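## Task

Take the white radish and the tomato out of the pan and get both entirely into the bag, between its two layers. At the end every other item, the white ball included, must still be in the pan. The loaded part of the bag must rest on the table; only a corner of the bag may lie on an arm's base, no part of the bag may be in the pan, and none may stick out past the table edge by more than about a finger's width.

## Robot and tools

Robot: two six-joint arms, left_arm and right_arm, each with a two-finger gripper. Joint order for every arm, in every row and every result list: waist, shoulder, elbow, wrist pitch, wrist yaw, wrist roll. Stated joint ranges (rad): waist -2.618 to 3.054, shoulder 0.000 to 3.142, elbow 0.000 to 3.142, wrist pitch -1.571 to 1.571, wrist yaw -1.571 to 1.571, wrist roll -2.094 to 2.094; real ends can differ by up to 0.059 rad.

Frames: the scene frame has its origin at table-top height, halfway between the nominal bases, +z up, +x out over the table, left_arm toward +y (arm names do not match image sides). Calibrated bases: left_arm at (-0.019, +0.343, +0.033) m, quat_wxyz (+1.000, 0, 0, -0.008); right_arm at (-0.046, -0.254, +0.023) m, quat_wxyz (+1.000, 0, 0, +0.016). Each gripper's end_effector_position (m) and end_effector_quat_wxyz are reported in that arm's own base frame and may be off by a few centimetres. Fixed cameras and the table use the scene frame. The gripper's fingers point along its +z and open along its y; the reported point sits between the pads, about 1 cm behind the tips.

The row: 14 numbers, each in [-1, 1]: left_arm's six joint values then its opening, then right_arm's six then its opening. Send all 14 even if one arm is idle. Joint values are offsets from the Joint targets printed in the last result (not from the previous row): 1.0 equals 2.224 rad for waist, shoulder, elbow and 8.485 rad for the three wrist joints. Sending 0 for a joint re-commands its current target. Opening is absolute: +1 fully open, -1 closed; between those the fingers go to where grip_measured reads that value. To keep a gripper as it is, resend its present command (0 means half-closed, not 'no change').

execute_actions(actions, cameras): actions is a list of actions; each action is a list of up to 15 rows, one per 1/30 s step; a short action repeats its last row. Offsets in every action count from the targets when that action begins, so repeating an offset moves further. An action asking a joint more than 0.059 rad beyond its range is refused for both arms; a bad first action voids the call. Images are returned only for an empty actions list or when cameras names them.

move(target, speed, blend, opening_speed, grip_force, blocking, cameras): target is one 14-number row or a list of up to 15 rows, all offsets from the same starting Joint targets (not chained). All joints travel together along paths; grippers trace curves and nothing avoids obstacles or the other arm. speed: rad/s for the joint with farthest to go, 0.01 to 12.57, default 0.5, one value or one per target. blend: rad of corner rounding for lists, default 0 (stop at each). opening_speed: rate of the opening command per second on the -1..+1 scale, at least 0.2; use it to close gently on soft items. grip_force: newtons per pad, 10 to 50, one value or one per arm; persists; lower force closes slowly. blocking=false returns after about 0.5 s while motion continues. The result adds a move: line such as done, off_target, moving, held or fault, and limits=held when steps were withheld.

wait(seconds 0 to 10, cameras): holds commands; a running move keeps going. stop(cameras): brakes a running move. zoom_image(camera, region [x0, y0, x1, y1] pixels, max 504 by 504) enlarges part of that camera's newest image; cameras: cam_head_left, cam_head_right, cam_high, cam_low, cam_left_wrist, cam_right_wrist, all 896x504. finished_scene(scene): ends the current scene by its number and moves on; irreversible, so call only once the goal holds on its own.

Results: Joint positions (rad) and Joint velocities (rad/s) per arm, each ending with the finger-pad gap (m; 0.094 fully open); Joint targets (the base for your next offsets); Tool commands; grip_measured (reads up to about 2.5 mm wide when empty, narrower than a squeezed part); joint torques (include arm weight, offset and noisy, joints 1-3 wrap at ±28 N m). 'joint sent to its limit' means a joint hit its end. 'joint command not followed' means the clearance check altered targets. Joint speed and a per-step lead limit large steps; targets that would shift a gripper over 200 mm are scaled back.

Cautions: don't let anything fall off the table or leave it off the table. Avoid drops, releasing moving items, fast impacts and hard presses, especially on fixed or heavy things, and any contact or squeeze between the two arms, which can fail the scene. If an arm is stuck pushing, command its targets back past its measured positions. Long stretched poses, holding loads and pushing at unreachable targets heat motors; MOTOR HOT warns at 75 °C, and at 90 °C that arm folds and stops working. Loose objects may be nudged occasionally by outside pushes. Close slowly on squashable food.

Each tool is called as a command line: name --argument value for each argument, lists and objects as JSON in quotes; but a table of rows of numbers goes row by row, as --pt "numbers of a row", without its own name.

## Session

execute_actions --actions '[]'

Scene clock: 0.00 s.
left_arm: end_effector_position=(+0.3974, +0.0047, +0.0922) grip_measured=+1.000 end_effector_quat_wxyz=(+0.578, -0.041, +0.815, -0.009) | right_arm: end_effector_position=(+0.3882, -0.0036, +0.0938) grip_measured=+1.000 end_effector_quat_wxyz=(+0.584, +0.004, +0.812, -0.010)
Joint positions: left_arm=[-0.004 1.548 0.371 0.839 -0.036 -0.079 0.094] | right_arm=[0 1.515 0.33 0.862 0.022 -0.005 0.094]
Joint velocities: within noise
Joint torques (N m): no reading
Heat: left arm: 25 °C; right arm: 28 °C.
Joint targets: left_arm=[-0.004 1.545 0.375 0.833 -0.036 -0.079] | right_arm=[0.000 1.507 0.340 0.875 0.022 -0.005]
Tool commands: left_gripper/opening=+1.0 right_gripper/opening=+1.0

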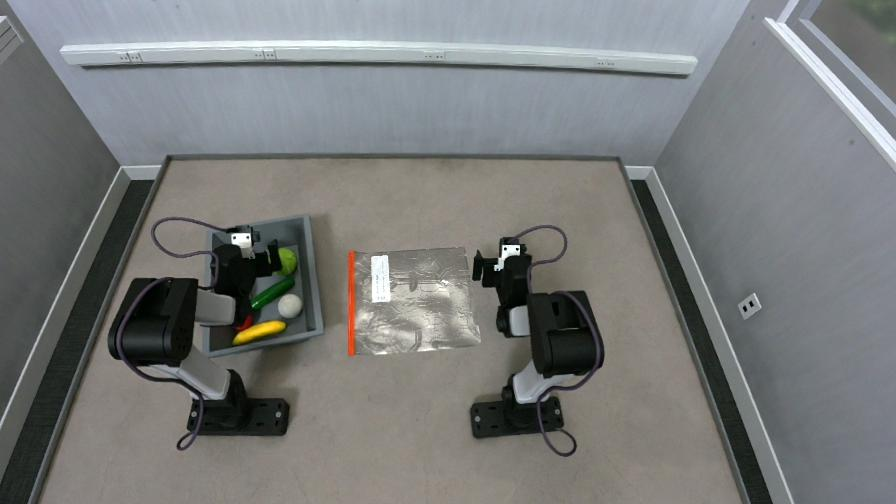

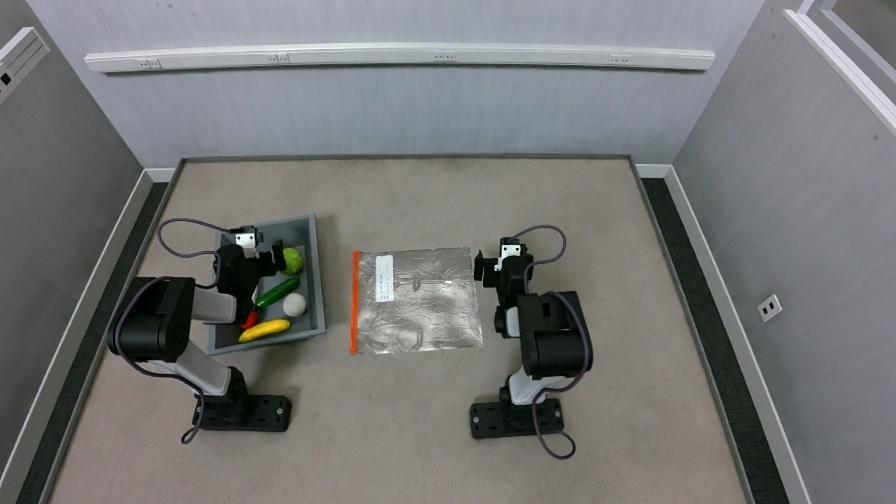

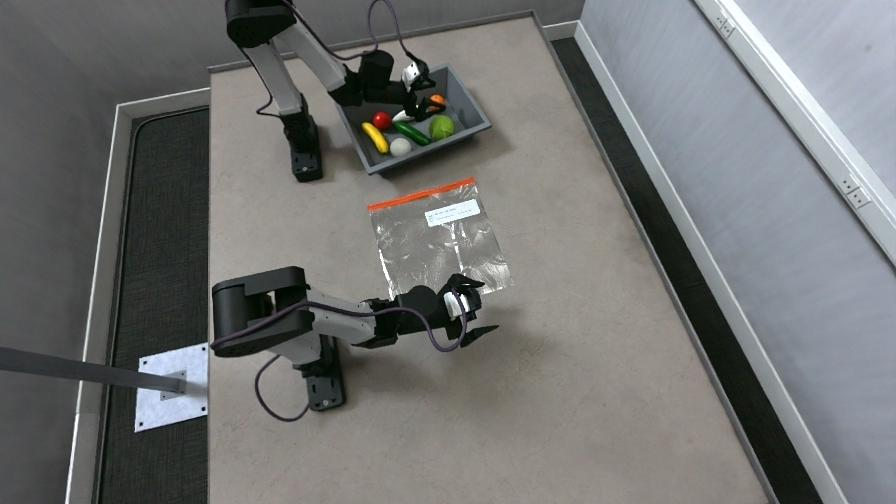

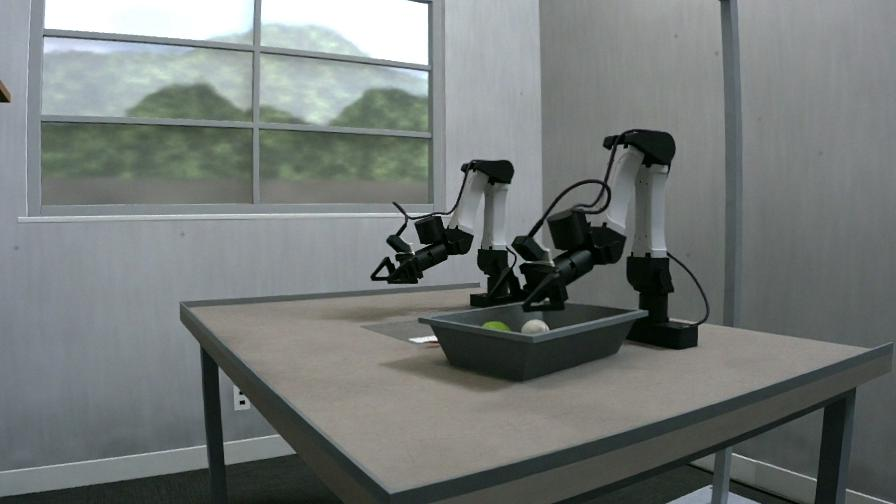

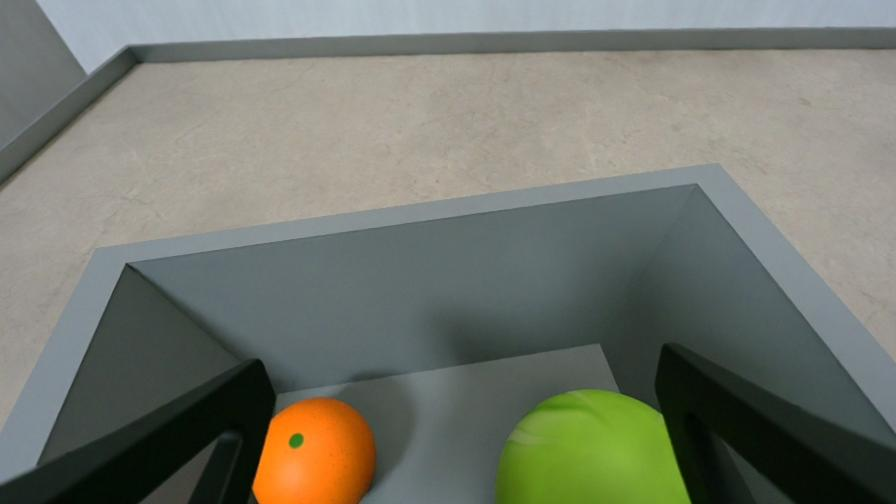

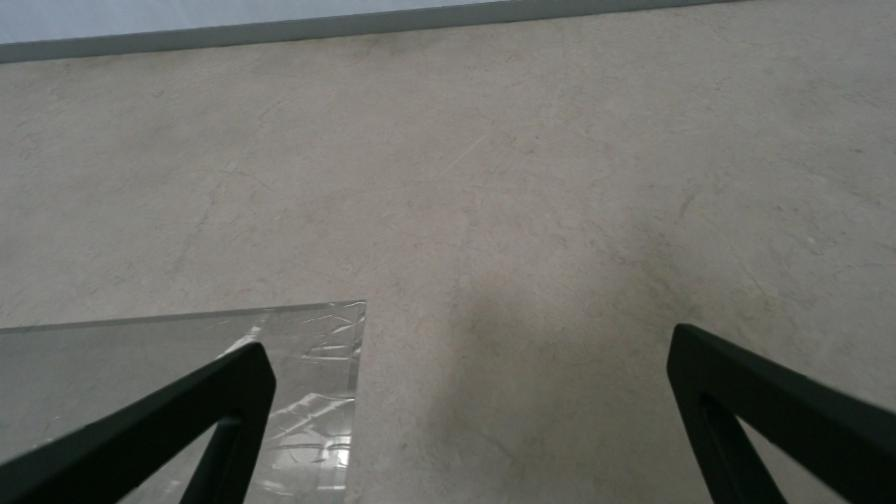

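zoom_image --camera "cam_head_left" --region '[180, 200, 500, 380]'

zoom_image --camera "cam_high" --region '[320, 50, 540, 320]'

zoom_image --camera "cam_low" --region '[350, 230, 680, 400]'

Scaled by 1.575 from the camera's 896x504 image, which has a finer 1280x720 frame.

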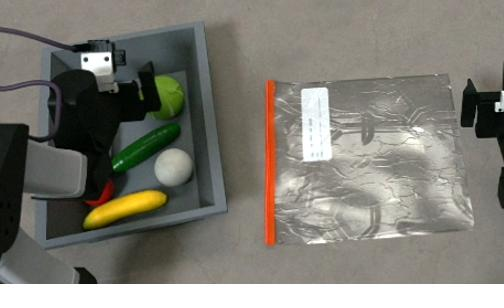

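Scaled by 1.867 from the camera's 896x504 image, which has a finer 1280x720 frame.

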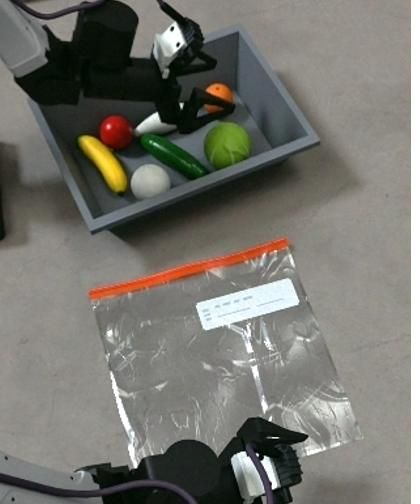

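Scaled by 1.527 from the camera's 896x504 image, which has a finer 1280x720 frame.

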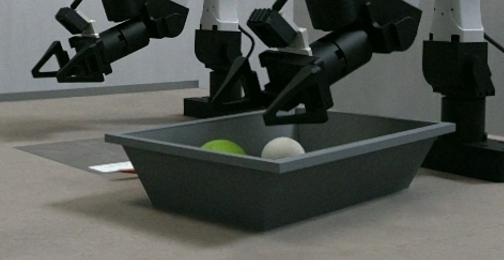

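move --target '[-0.3129,-0.1241,0.4987,-0.2160,0.0042,0.0093,1,0,0,0,0,0,0,1]' --speed 1.0 --cameras '["all"]'

Scene clock: 5.40 s.
left_arm: end_effector_position=(+0.2674, -0.2195, +0.2966) grip_measured=+1.000 end_effector_quat_wxyz=(+0.360, +0.306, +0.872, -0.126) | right_arm: end_effector_position=(+0.3882, -0.0036, +0.0938) grip_measured=+1.000 end_effector_quat_wxyz=(+0.584, +0.004, +0.812, -0.010)
Joint positions: left_arm=[-0.694 1.272 1.468 -0.984 -0.014 -0.013 0.094] | right_arm=[0 1.515 0.33 0.862 0.022 -0.005 0.094]
Joint torques (N m): left_arm=[-0.21 -4.38 9.29 1.82 0.13 0.08] | right_arm=[0.03 -5.52 6.22 1.99 -0.03 0.04]
Heat: left arm: 27 °C; right arm: 28 °C.
Joint targets: left_arm=[-0.700 1.269 1.484 -1.000 -0.001 0.000] | right_arm=[0.000 1.507 0.340 0.875 0.022 -0.005]
move: done

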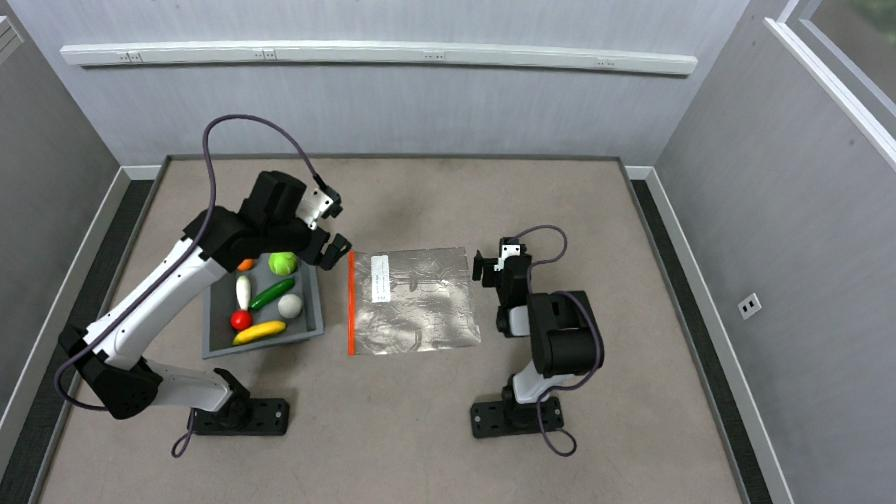

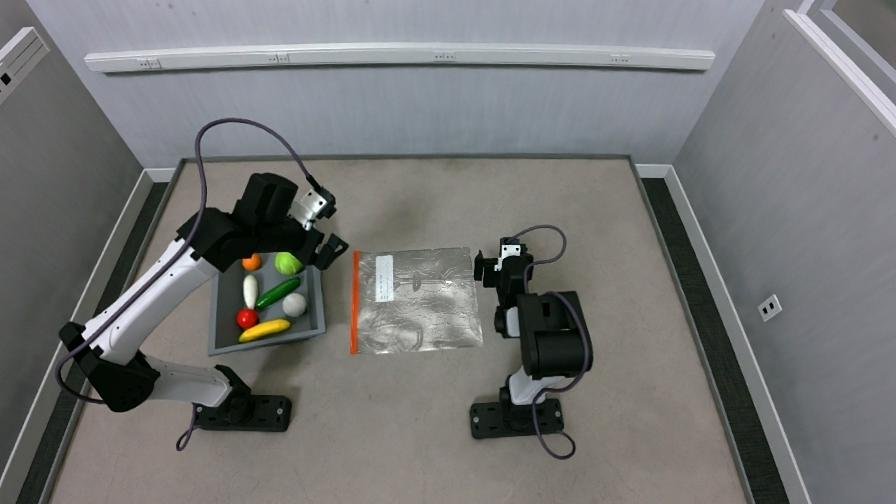

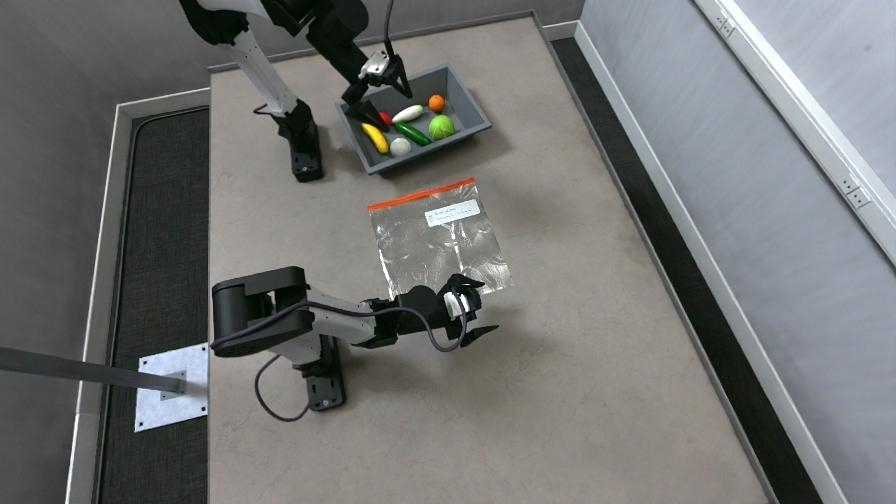

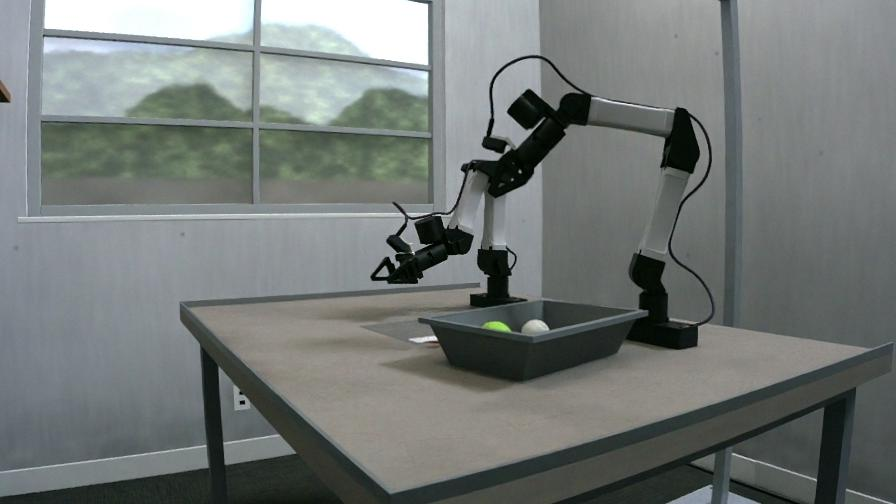

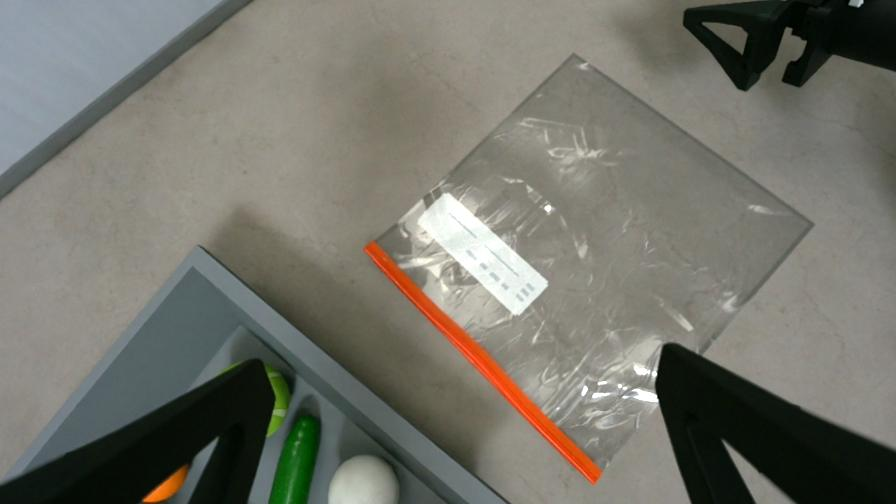

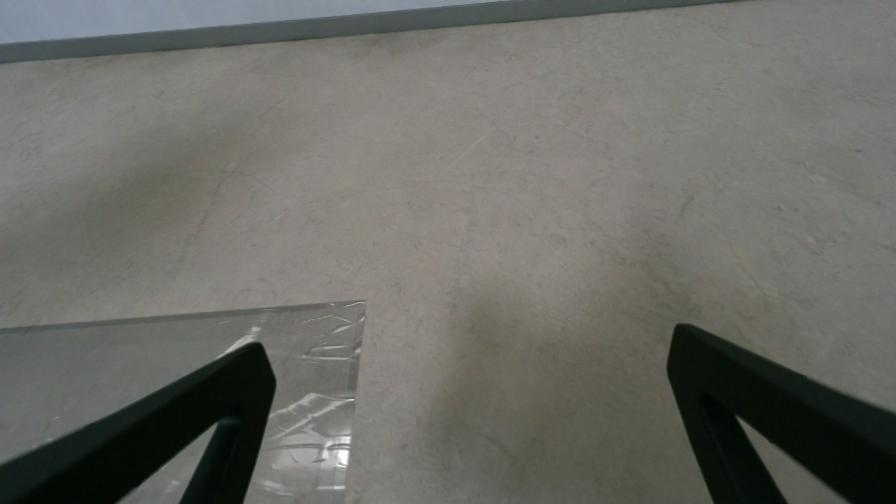

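zoom_image --camera "cam_left_wrist" --region '[350, 200, 650, 500]'

zoom_image --camera "cam_left_wrist" --region '[400, 40, 820, 400]'

Scaled by 1.680 from the camera's 896x504 image, which has a finer 1280x720 frame.

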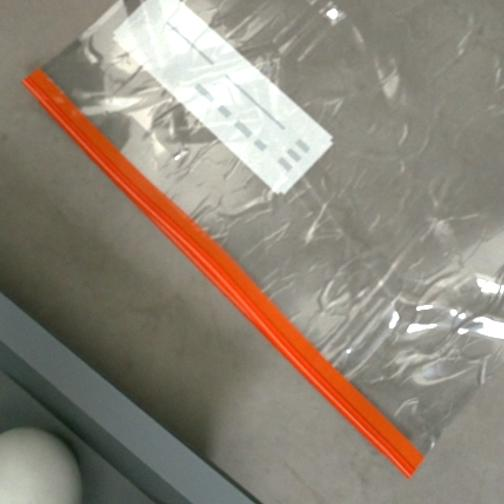

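Scaled by 1.200 from the camera's 896x504 image, which has a finer 1280x720 frame.

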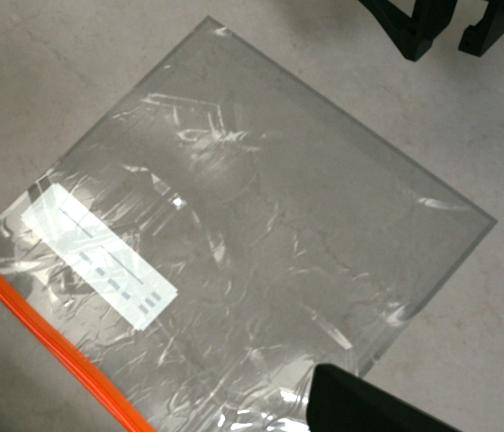

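zoom_image --camera "cam_head_left" --region '[440, 200, 620, 340]'

zoom_image --camera "cam_head_left" --region '[180, 160, 380, 360]'

Scaled by 2.800 from the camera's 896x504 image, which has a finer 1280x720 frame.

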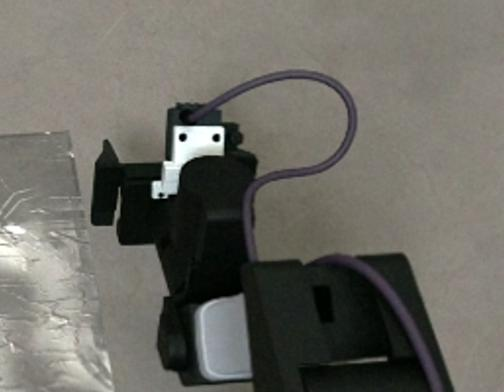

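Scaled by 2.520 from the camera's 896x504 image, which has a finer 1280x720 frame.

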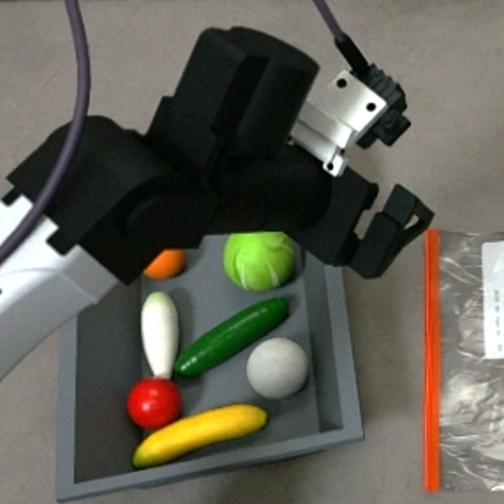

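move --target '[0.0324,0.0037,-0.2682,0.0609,0,0,1,0,0,0,0,0,0,1]' --speed 0.8 --cameras '["all"]'

Scene clock: 13.30 s.
left_arm: end_effector_position=(+0.2857, -0.2071, +0.1432) grip_measured=+1.000 end_effector_quat_wxyz=(+0.330, +0.285, +0.894, -0.104) | right_arm: end_effector_position=(+0.3882, -0.0036, +0.0938) grip_measured=+1.000 end_effector_quat_wxyz=(+0.584, +0.004, +0.812, -0.010)
Joint positions: left_arm=[-0.634 1.271 0.896 -0.49 -0.014 -0.012 0.094] | right_arm=[0 1.515 0.33 0.862 0.022 -0.005 0.094]
Joint torques (N m): left_arm=[0.72 -4.04 7.43 1.93 0.13 0.06] | right_arm=[0.03 -5.5 6.2 1.98 -0.02 0.04]
Heat: left arm: 28 °C; right arm: 28 °C.
Joint targets: left_arm=[-0.628 1.277 0.888 -0.483 -0.001 0.000] | right_arm=[0.000 1.507 0.340 0.875 0.022 -0.005]
move: done

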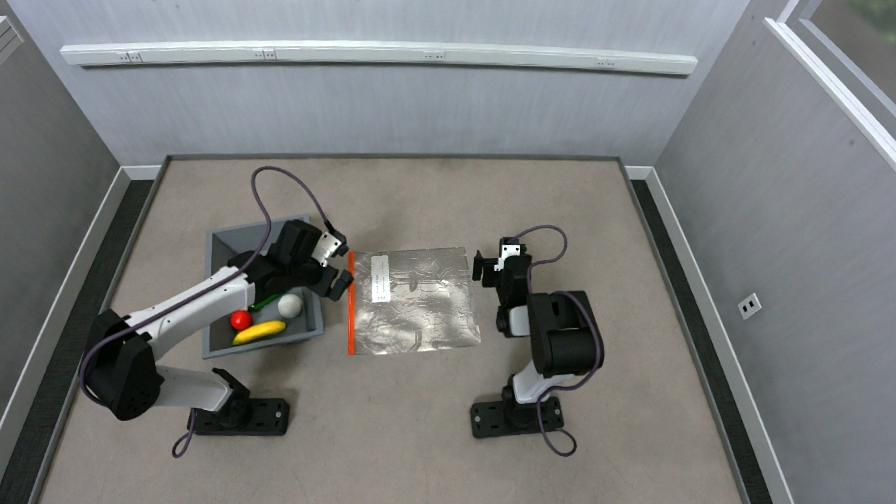

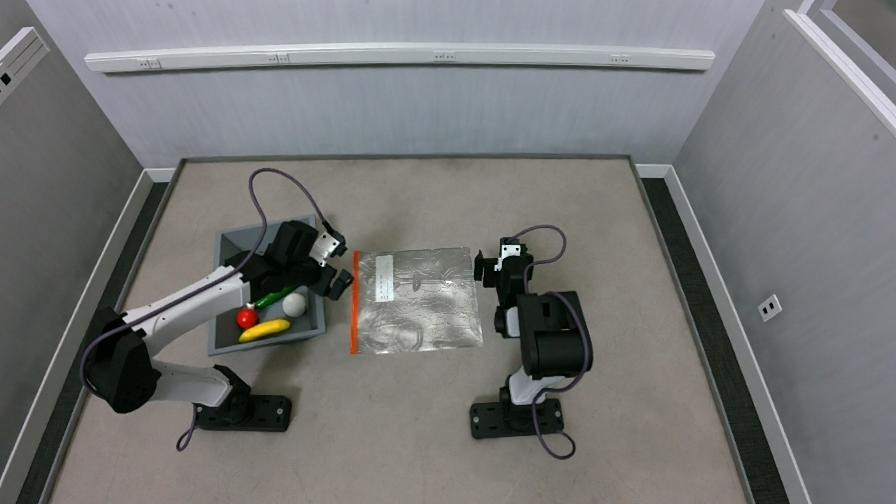

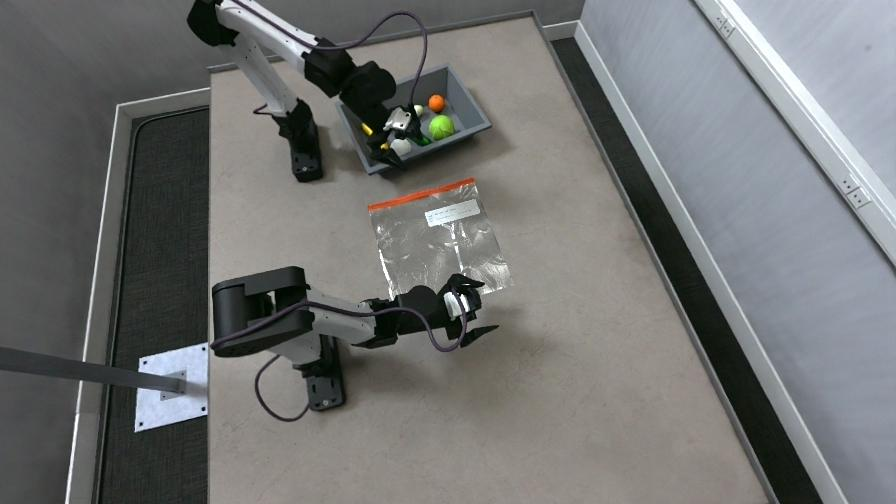

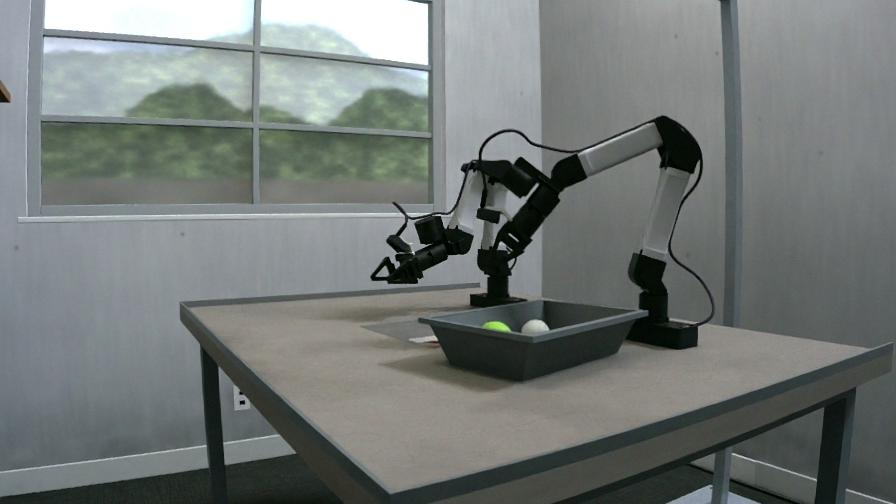

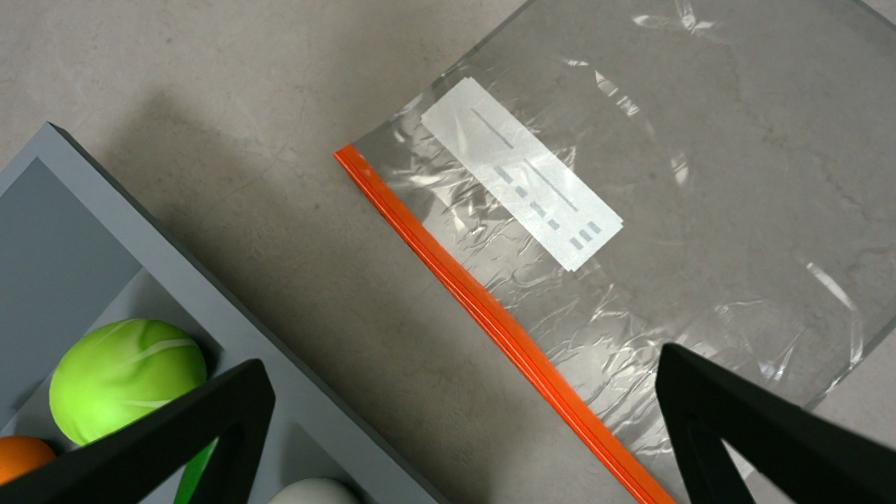

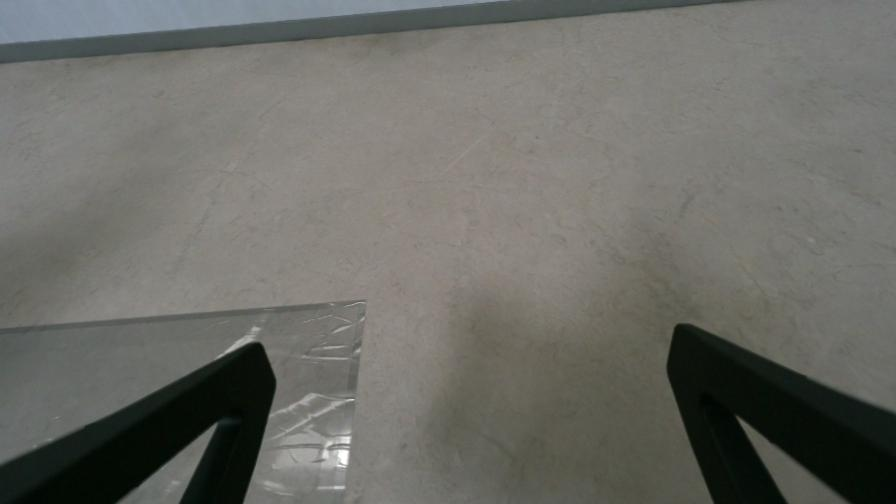

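zoom_image --camera "cam_left_wrist" --region '[330, 130, 560, 360]'

zoom_image --camera "cam_left_wrist" --region '[480, 274, 710, 504]'

Scaled by 2.191 from the camera's 896x504 image, which has a finer 1280x720 frame.

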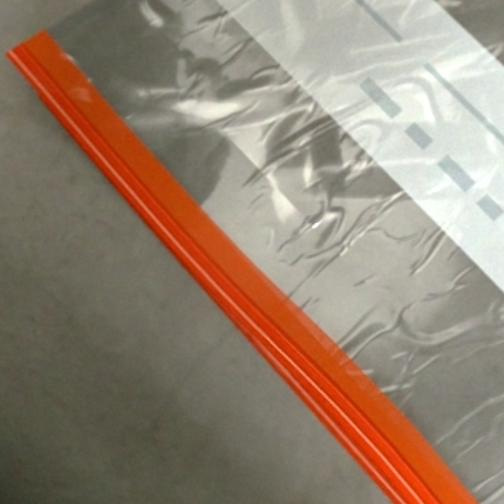

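Scaled by 2.191 from the camera's 896x504 image, which has a finer 1280x720 frame.

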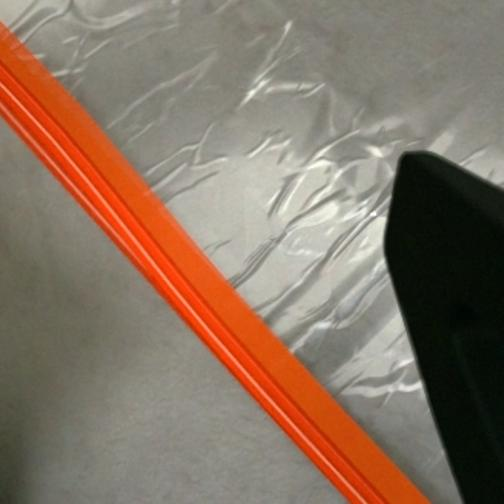

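move --target '[0,-0.3264,-0.2905,0.0522,0,0,1,0,0,0,0,0,0,1]' --speed 0.8 --cameras '["cam_left_wrist","cam_low"]'

zoom_image --camera "cam_left_wrist" --region '[250, 150, 750, 450]'

Scene clock: 15.93 s.
left_arm: end_effector_position=(+0.2276, -0.1644, +0.1525) grip_measured=+1.000 end_effector_quat_wxyz=(+0.546, +0.247, +0.781, -0.177) | right_arm: end_effector_position=(+0.3882, -0.0036, +0.0938) grip_measured=+1.000 end_effector_quat_wxyz=(+0.584, +0.004, +0.812, -0.010)
Joint positions: left_arm=[-0.634 0.557 0.254 -0.046 -0.014 -0.012 0.094] | right_arm=[0 1.515 0.33 0.862 0.022 -0.005 0.094]
Joint torques (N m): left_arm=[0.72 -0.28 7.54 2.46 0.13 0.06] | right_arm=[0.02 -5.48 6.19 1.99 -0.02 0.04]
Heat: left arm: 29 °C; right arm: 29 °C.
Joint targets: left_arm=[-0.628 0.551 0.242 -0.040 -0.001 0.000] | right_arm=[0.000 1.507 0.340 0.875 0.022 -0.005]
move: done
Images, in order (width x height): cam_low 896x504, cam_left_wrist 896x504.

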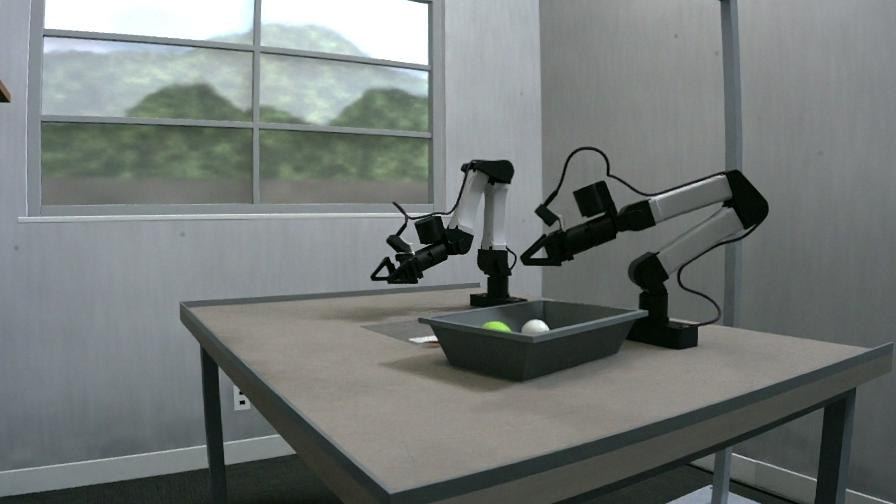

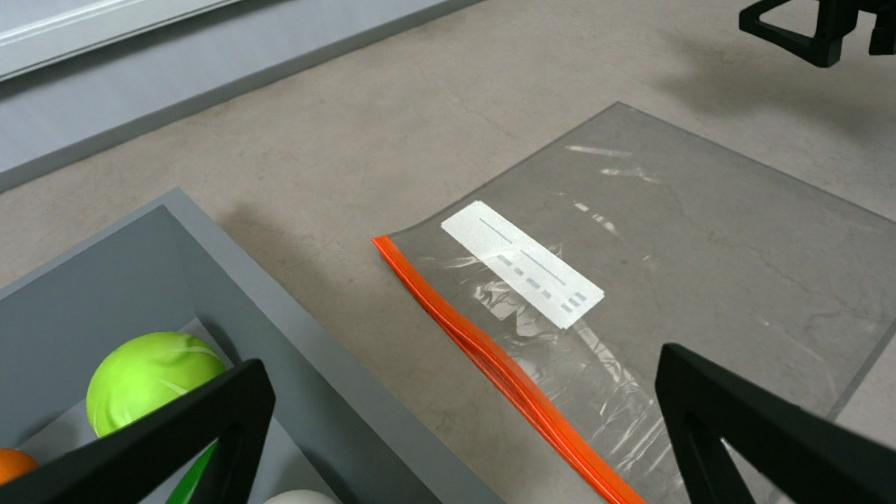

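Scaled by 1.008 from the camera's 896x504 image, which has a finer 1280x720 frame.

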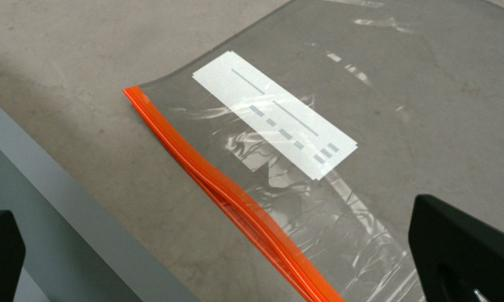

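move --pt "0.1925 0 0 0 0.0589 0 1 0 0 0 0 0 0 1" --pt "0.1925 0 0 0 0.0589 0 1 0.3893 0.2756 0.7277 -0.2486 -0.0026 -0.0825 0.3" --speed 1.0 --blend 0.1 --cameras '["all"]'

Scene clock: 22.10 s.
left_arm: end_effector_position=(+0.2400, -0.1328, +0.1595) grip_measured=+1.000 end_effector_quat_wxyz=(+0.533, +0.214, +0.778, -0.255) | right_arm: end_effector_position=(+0.2893, +0.3409, +0.1136) grip_measured=+0.301 end_effector_quat_wxyz=(-0.084, +0.703, -0.706, -0.004)
Joint positions: left_arm=[-0.206 0.557 0.254 -0.045 0.483 -0.012 0.094] | right_arm=[0.87 2.103 1.931 -1.23 0.006 -0.698 0.061]
Joint torques (N m): left_arm=[0.69 -0.24 7.5 2.37 0.26 0.07] | right_arm=[-0.23 -9.18 8.99 0.54 -0.12 -0.02]
Heat: left arm: 31 °C; right arm: 29 °C.
Joint targets: left_arm=[-0.200 0.551 0.242 -0.040 0.499 0.000] | right_arm=[0.867 2.120 1.959 -1.234 0.000 -0.705]
move: done

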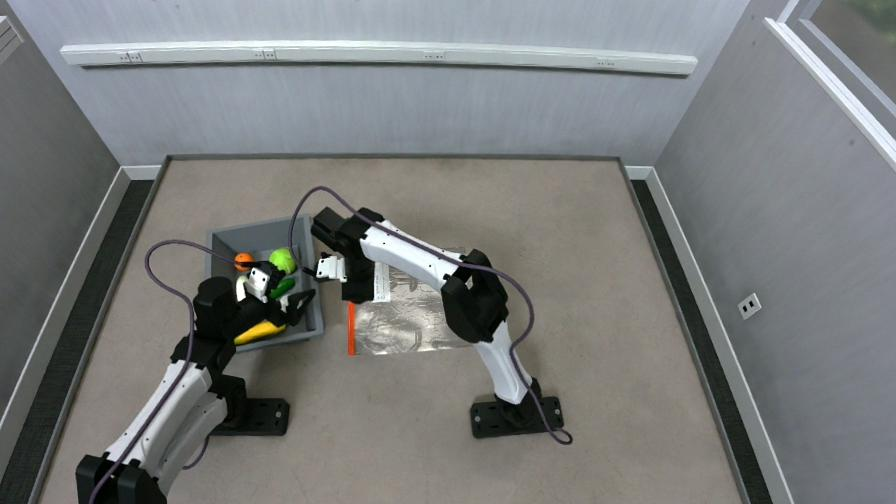

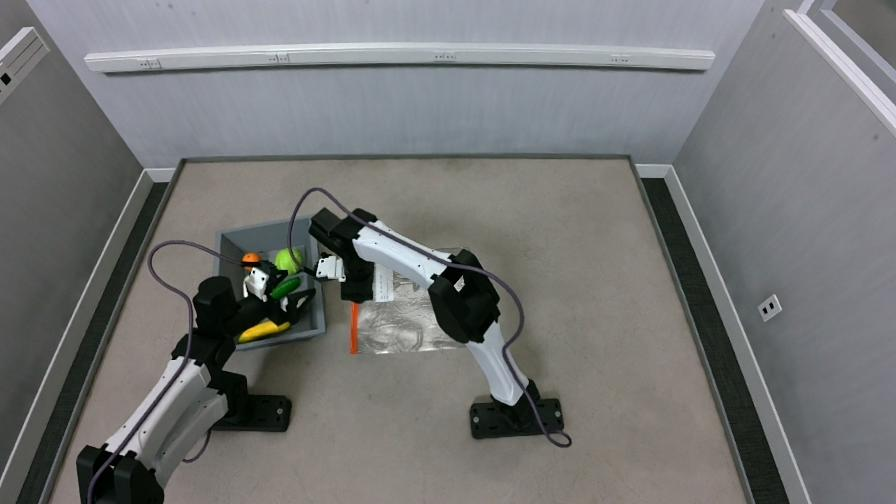

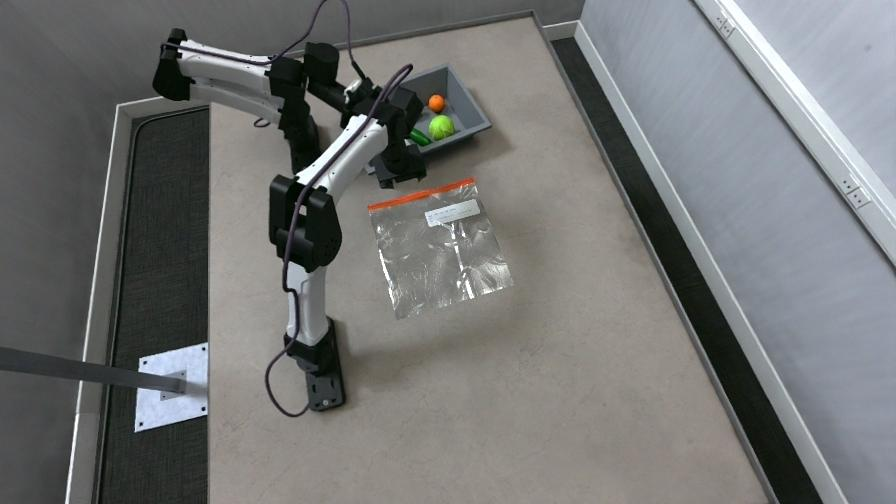

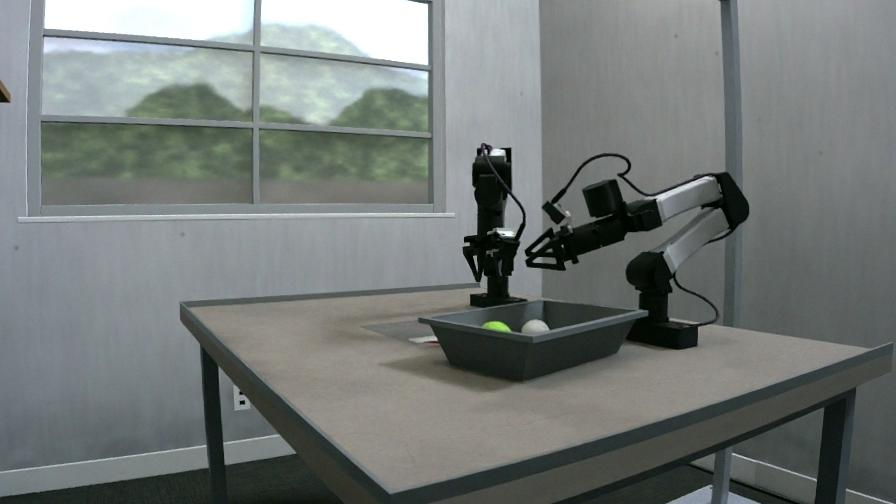

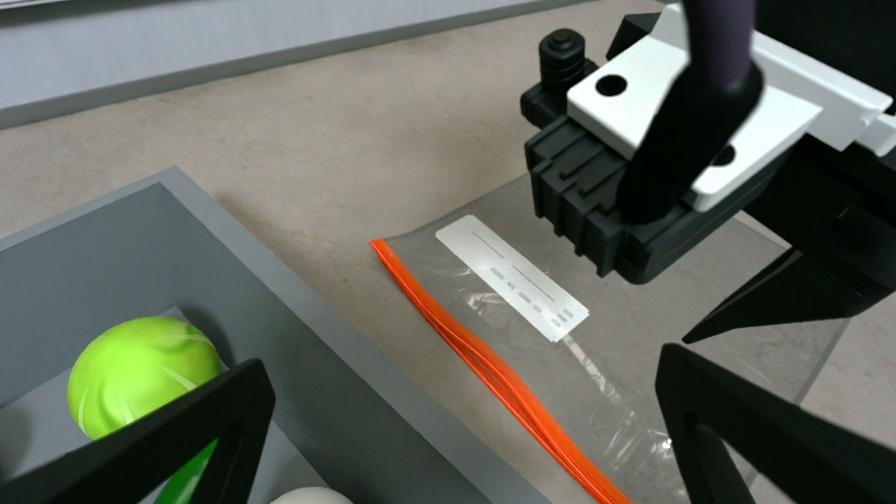

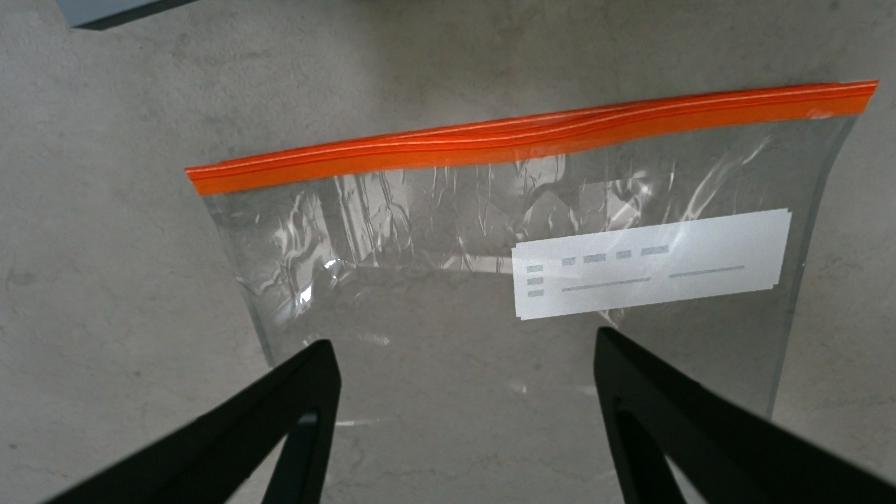

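zoom_image --camera "cam_right_wrist" --region '[400, 60, 720, 260]'

zoom_image --camera "cam_left_wrist" --region '[350, 200, 650, 500]'

Scaled by 1.575 from the camera's 896x504 image, which has a finer 1280x720 frame.

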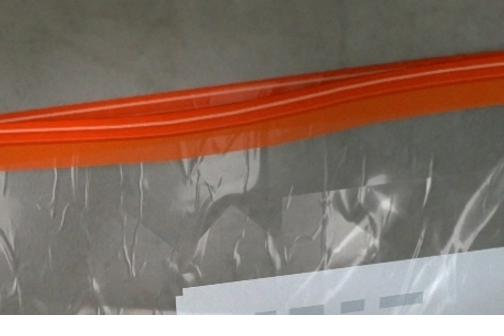

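Scaled by 1.680 from the camera's 896x504 image, which has a finer 1280x720 frame.

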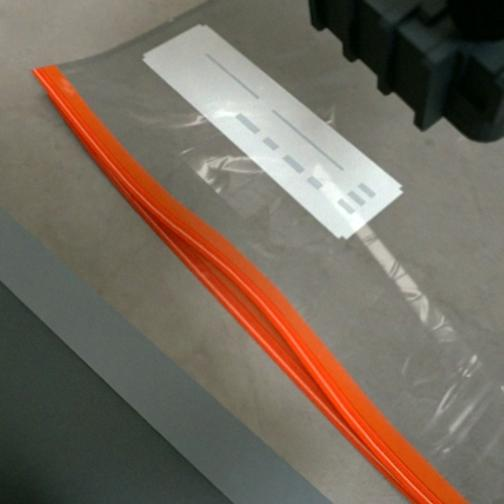

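move --target '[0,0,0,0,0,0,1,-0.0205,0.0598,-0.0063,0.0177,0,0,-0.04]' --speed 0.5 --cameras '["cam_left_wrist","cam_right_wrist","cam_high"]'

Scene clock: 25.37 s.
left_arm: end_effector_position=(+0.2400, -0.1328, +0.1595) grip_measured=+1.000 end_effector_quat_wxyz=(+0.533, +0.214, +0.778, -0.255) | right_arm: end_effector_position=(+0.3248, +0.3483, +0.0567) grip_measured=-0.039 end_effector_quat_wxyz=(-0.081, +0.687, -0.722, -0.002)
Joint positions: left_arm=[-0.206 0.557 0.254 -0.045 0.483 -0.012 0.094] | right_arm=[0.823 2.245 1.933 -1.097 0.006 -0.698 0.045]
Joint torques (N m): left_arm=[0.73 -0.25 7.45 2.37 0.26 0.07] | right_arm=[-0.12 -11.02 7.46 0.69 -0.12 -0.02]
Heat: left arm: 32 °C; right arm: 31 °C.
Joint targets: left_arm=[-0.200 0.551 0.242 -0.040 0.499 0.000] | right_arm=[0.821 2.253 1.945 -1.084 0.000 -0.705]
move: done
Images, in order (width x height): cam_high 896x504, cam_left_wrist 896x504, cam_right_wrist 896x504.

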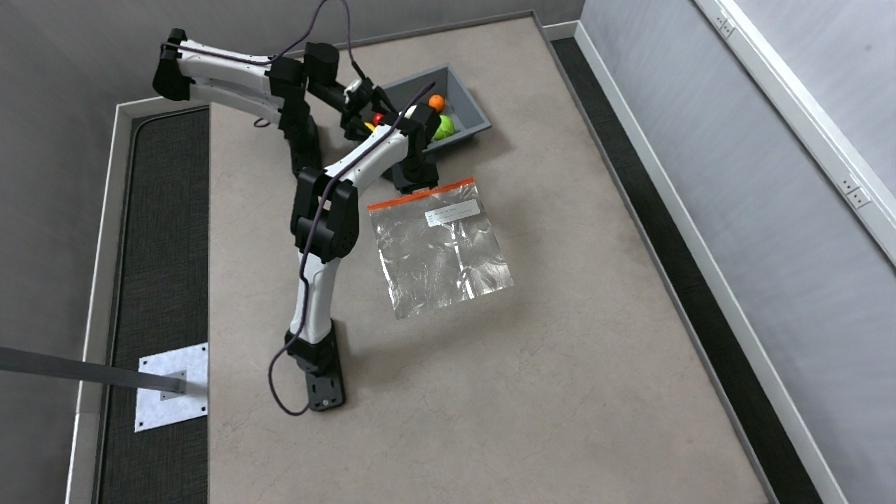

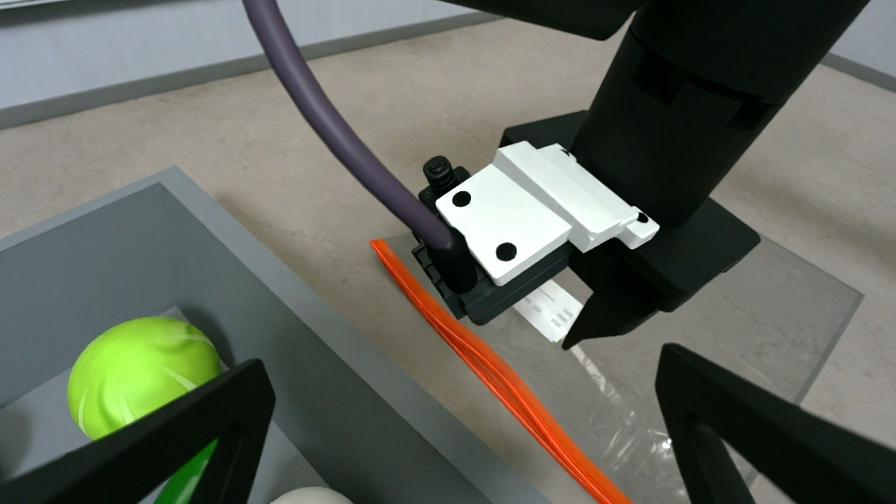

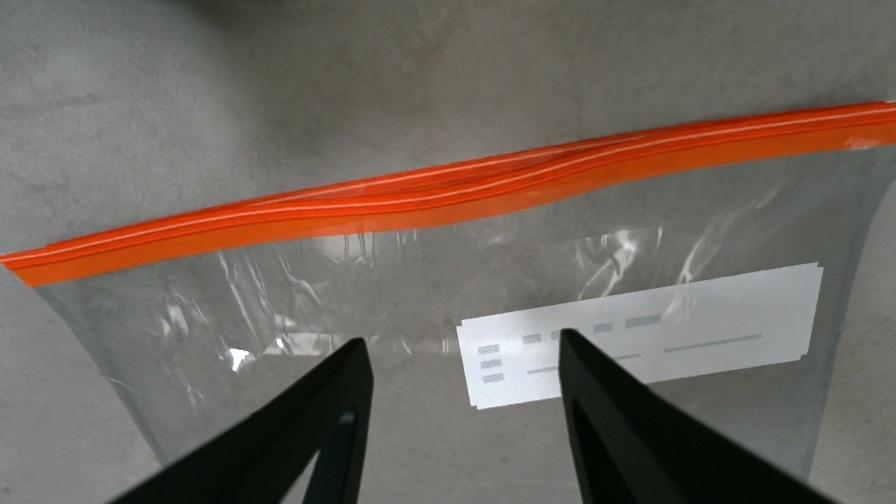

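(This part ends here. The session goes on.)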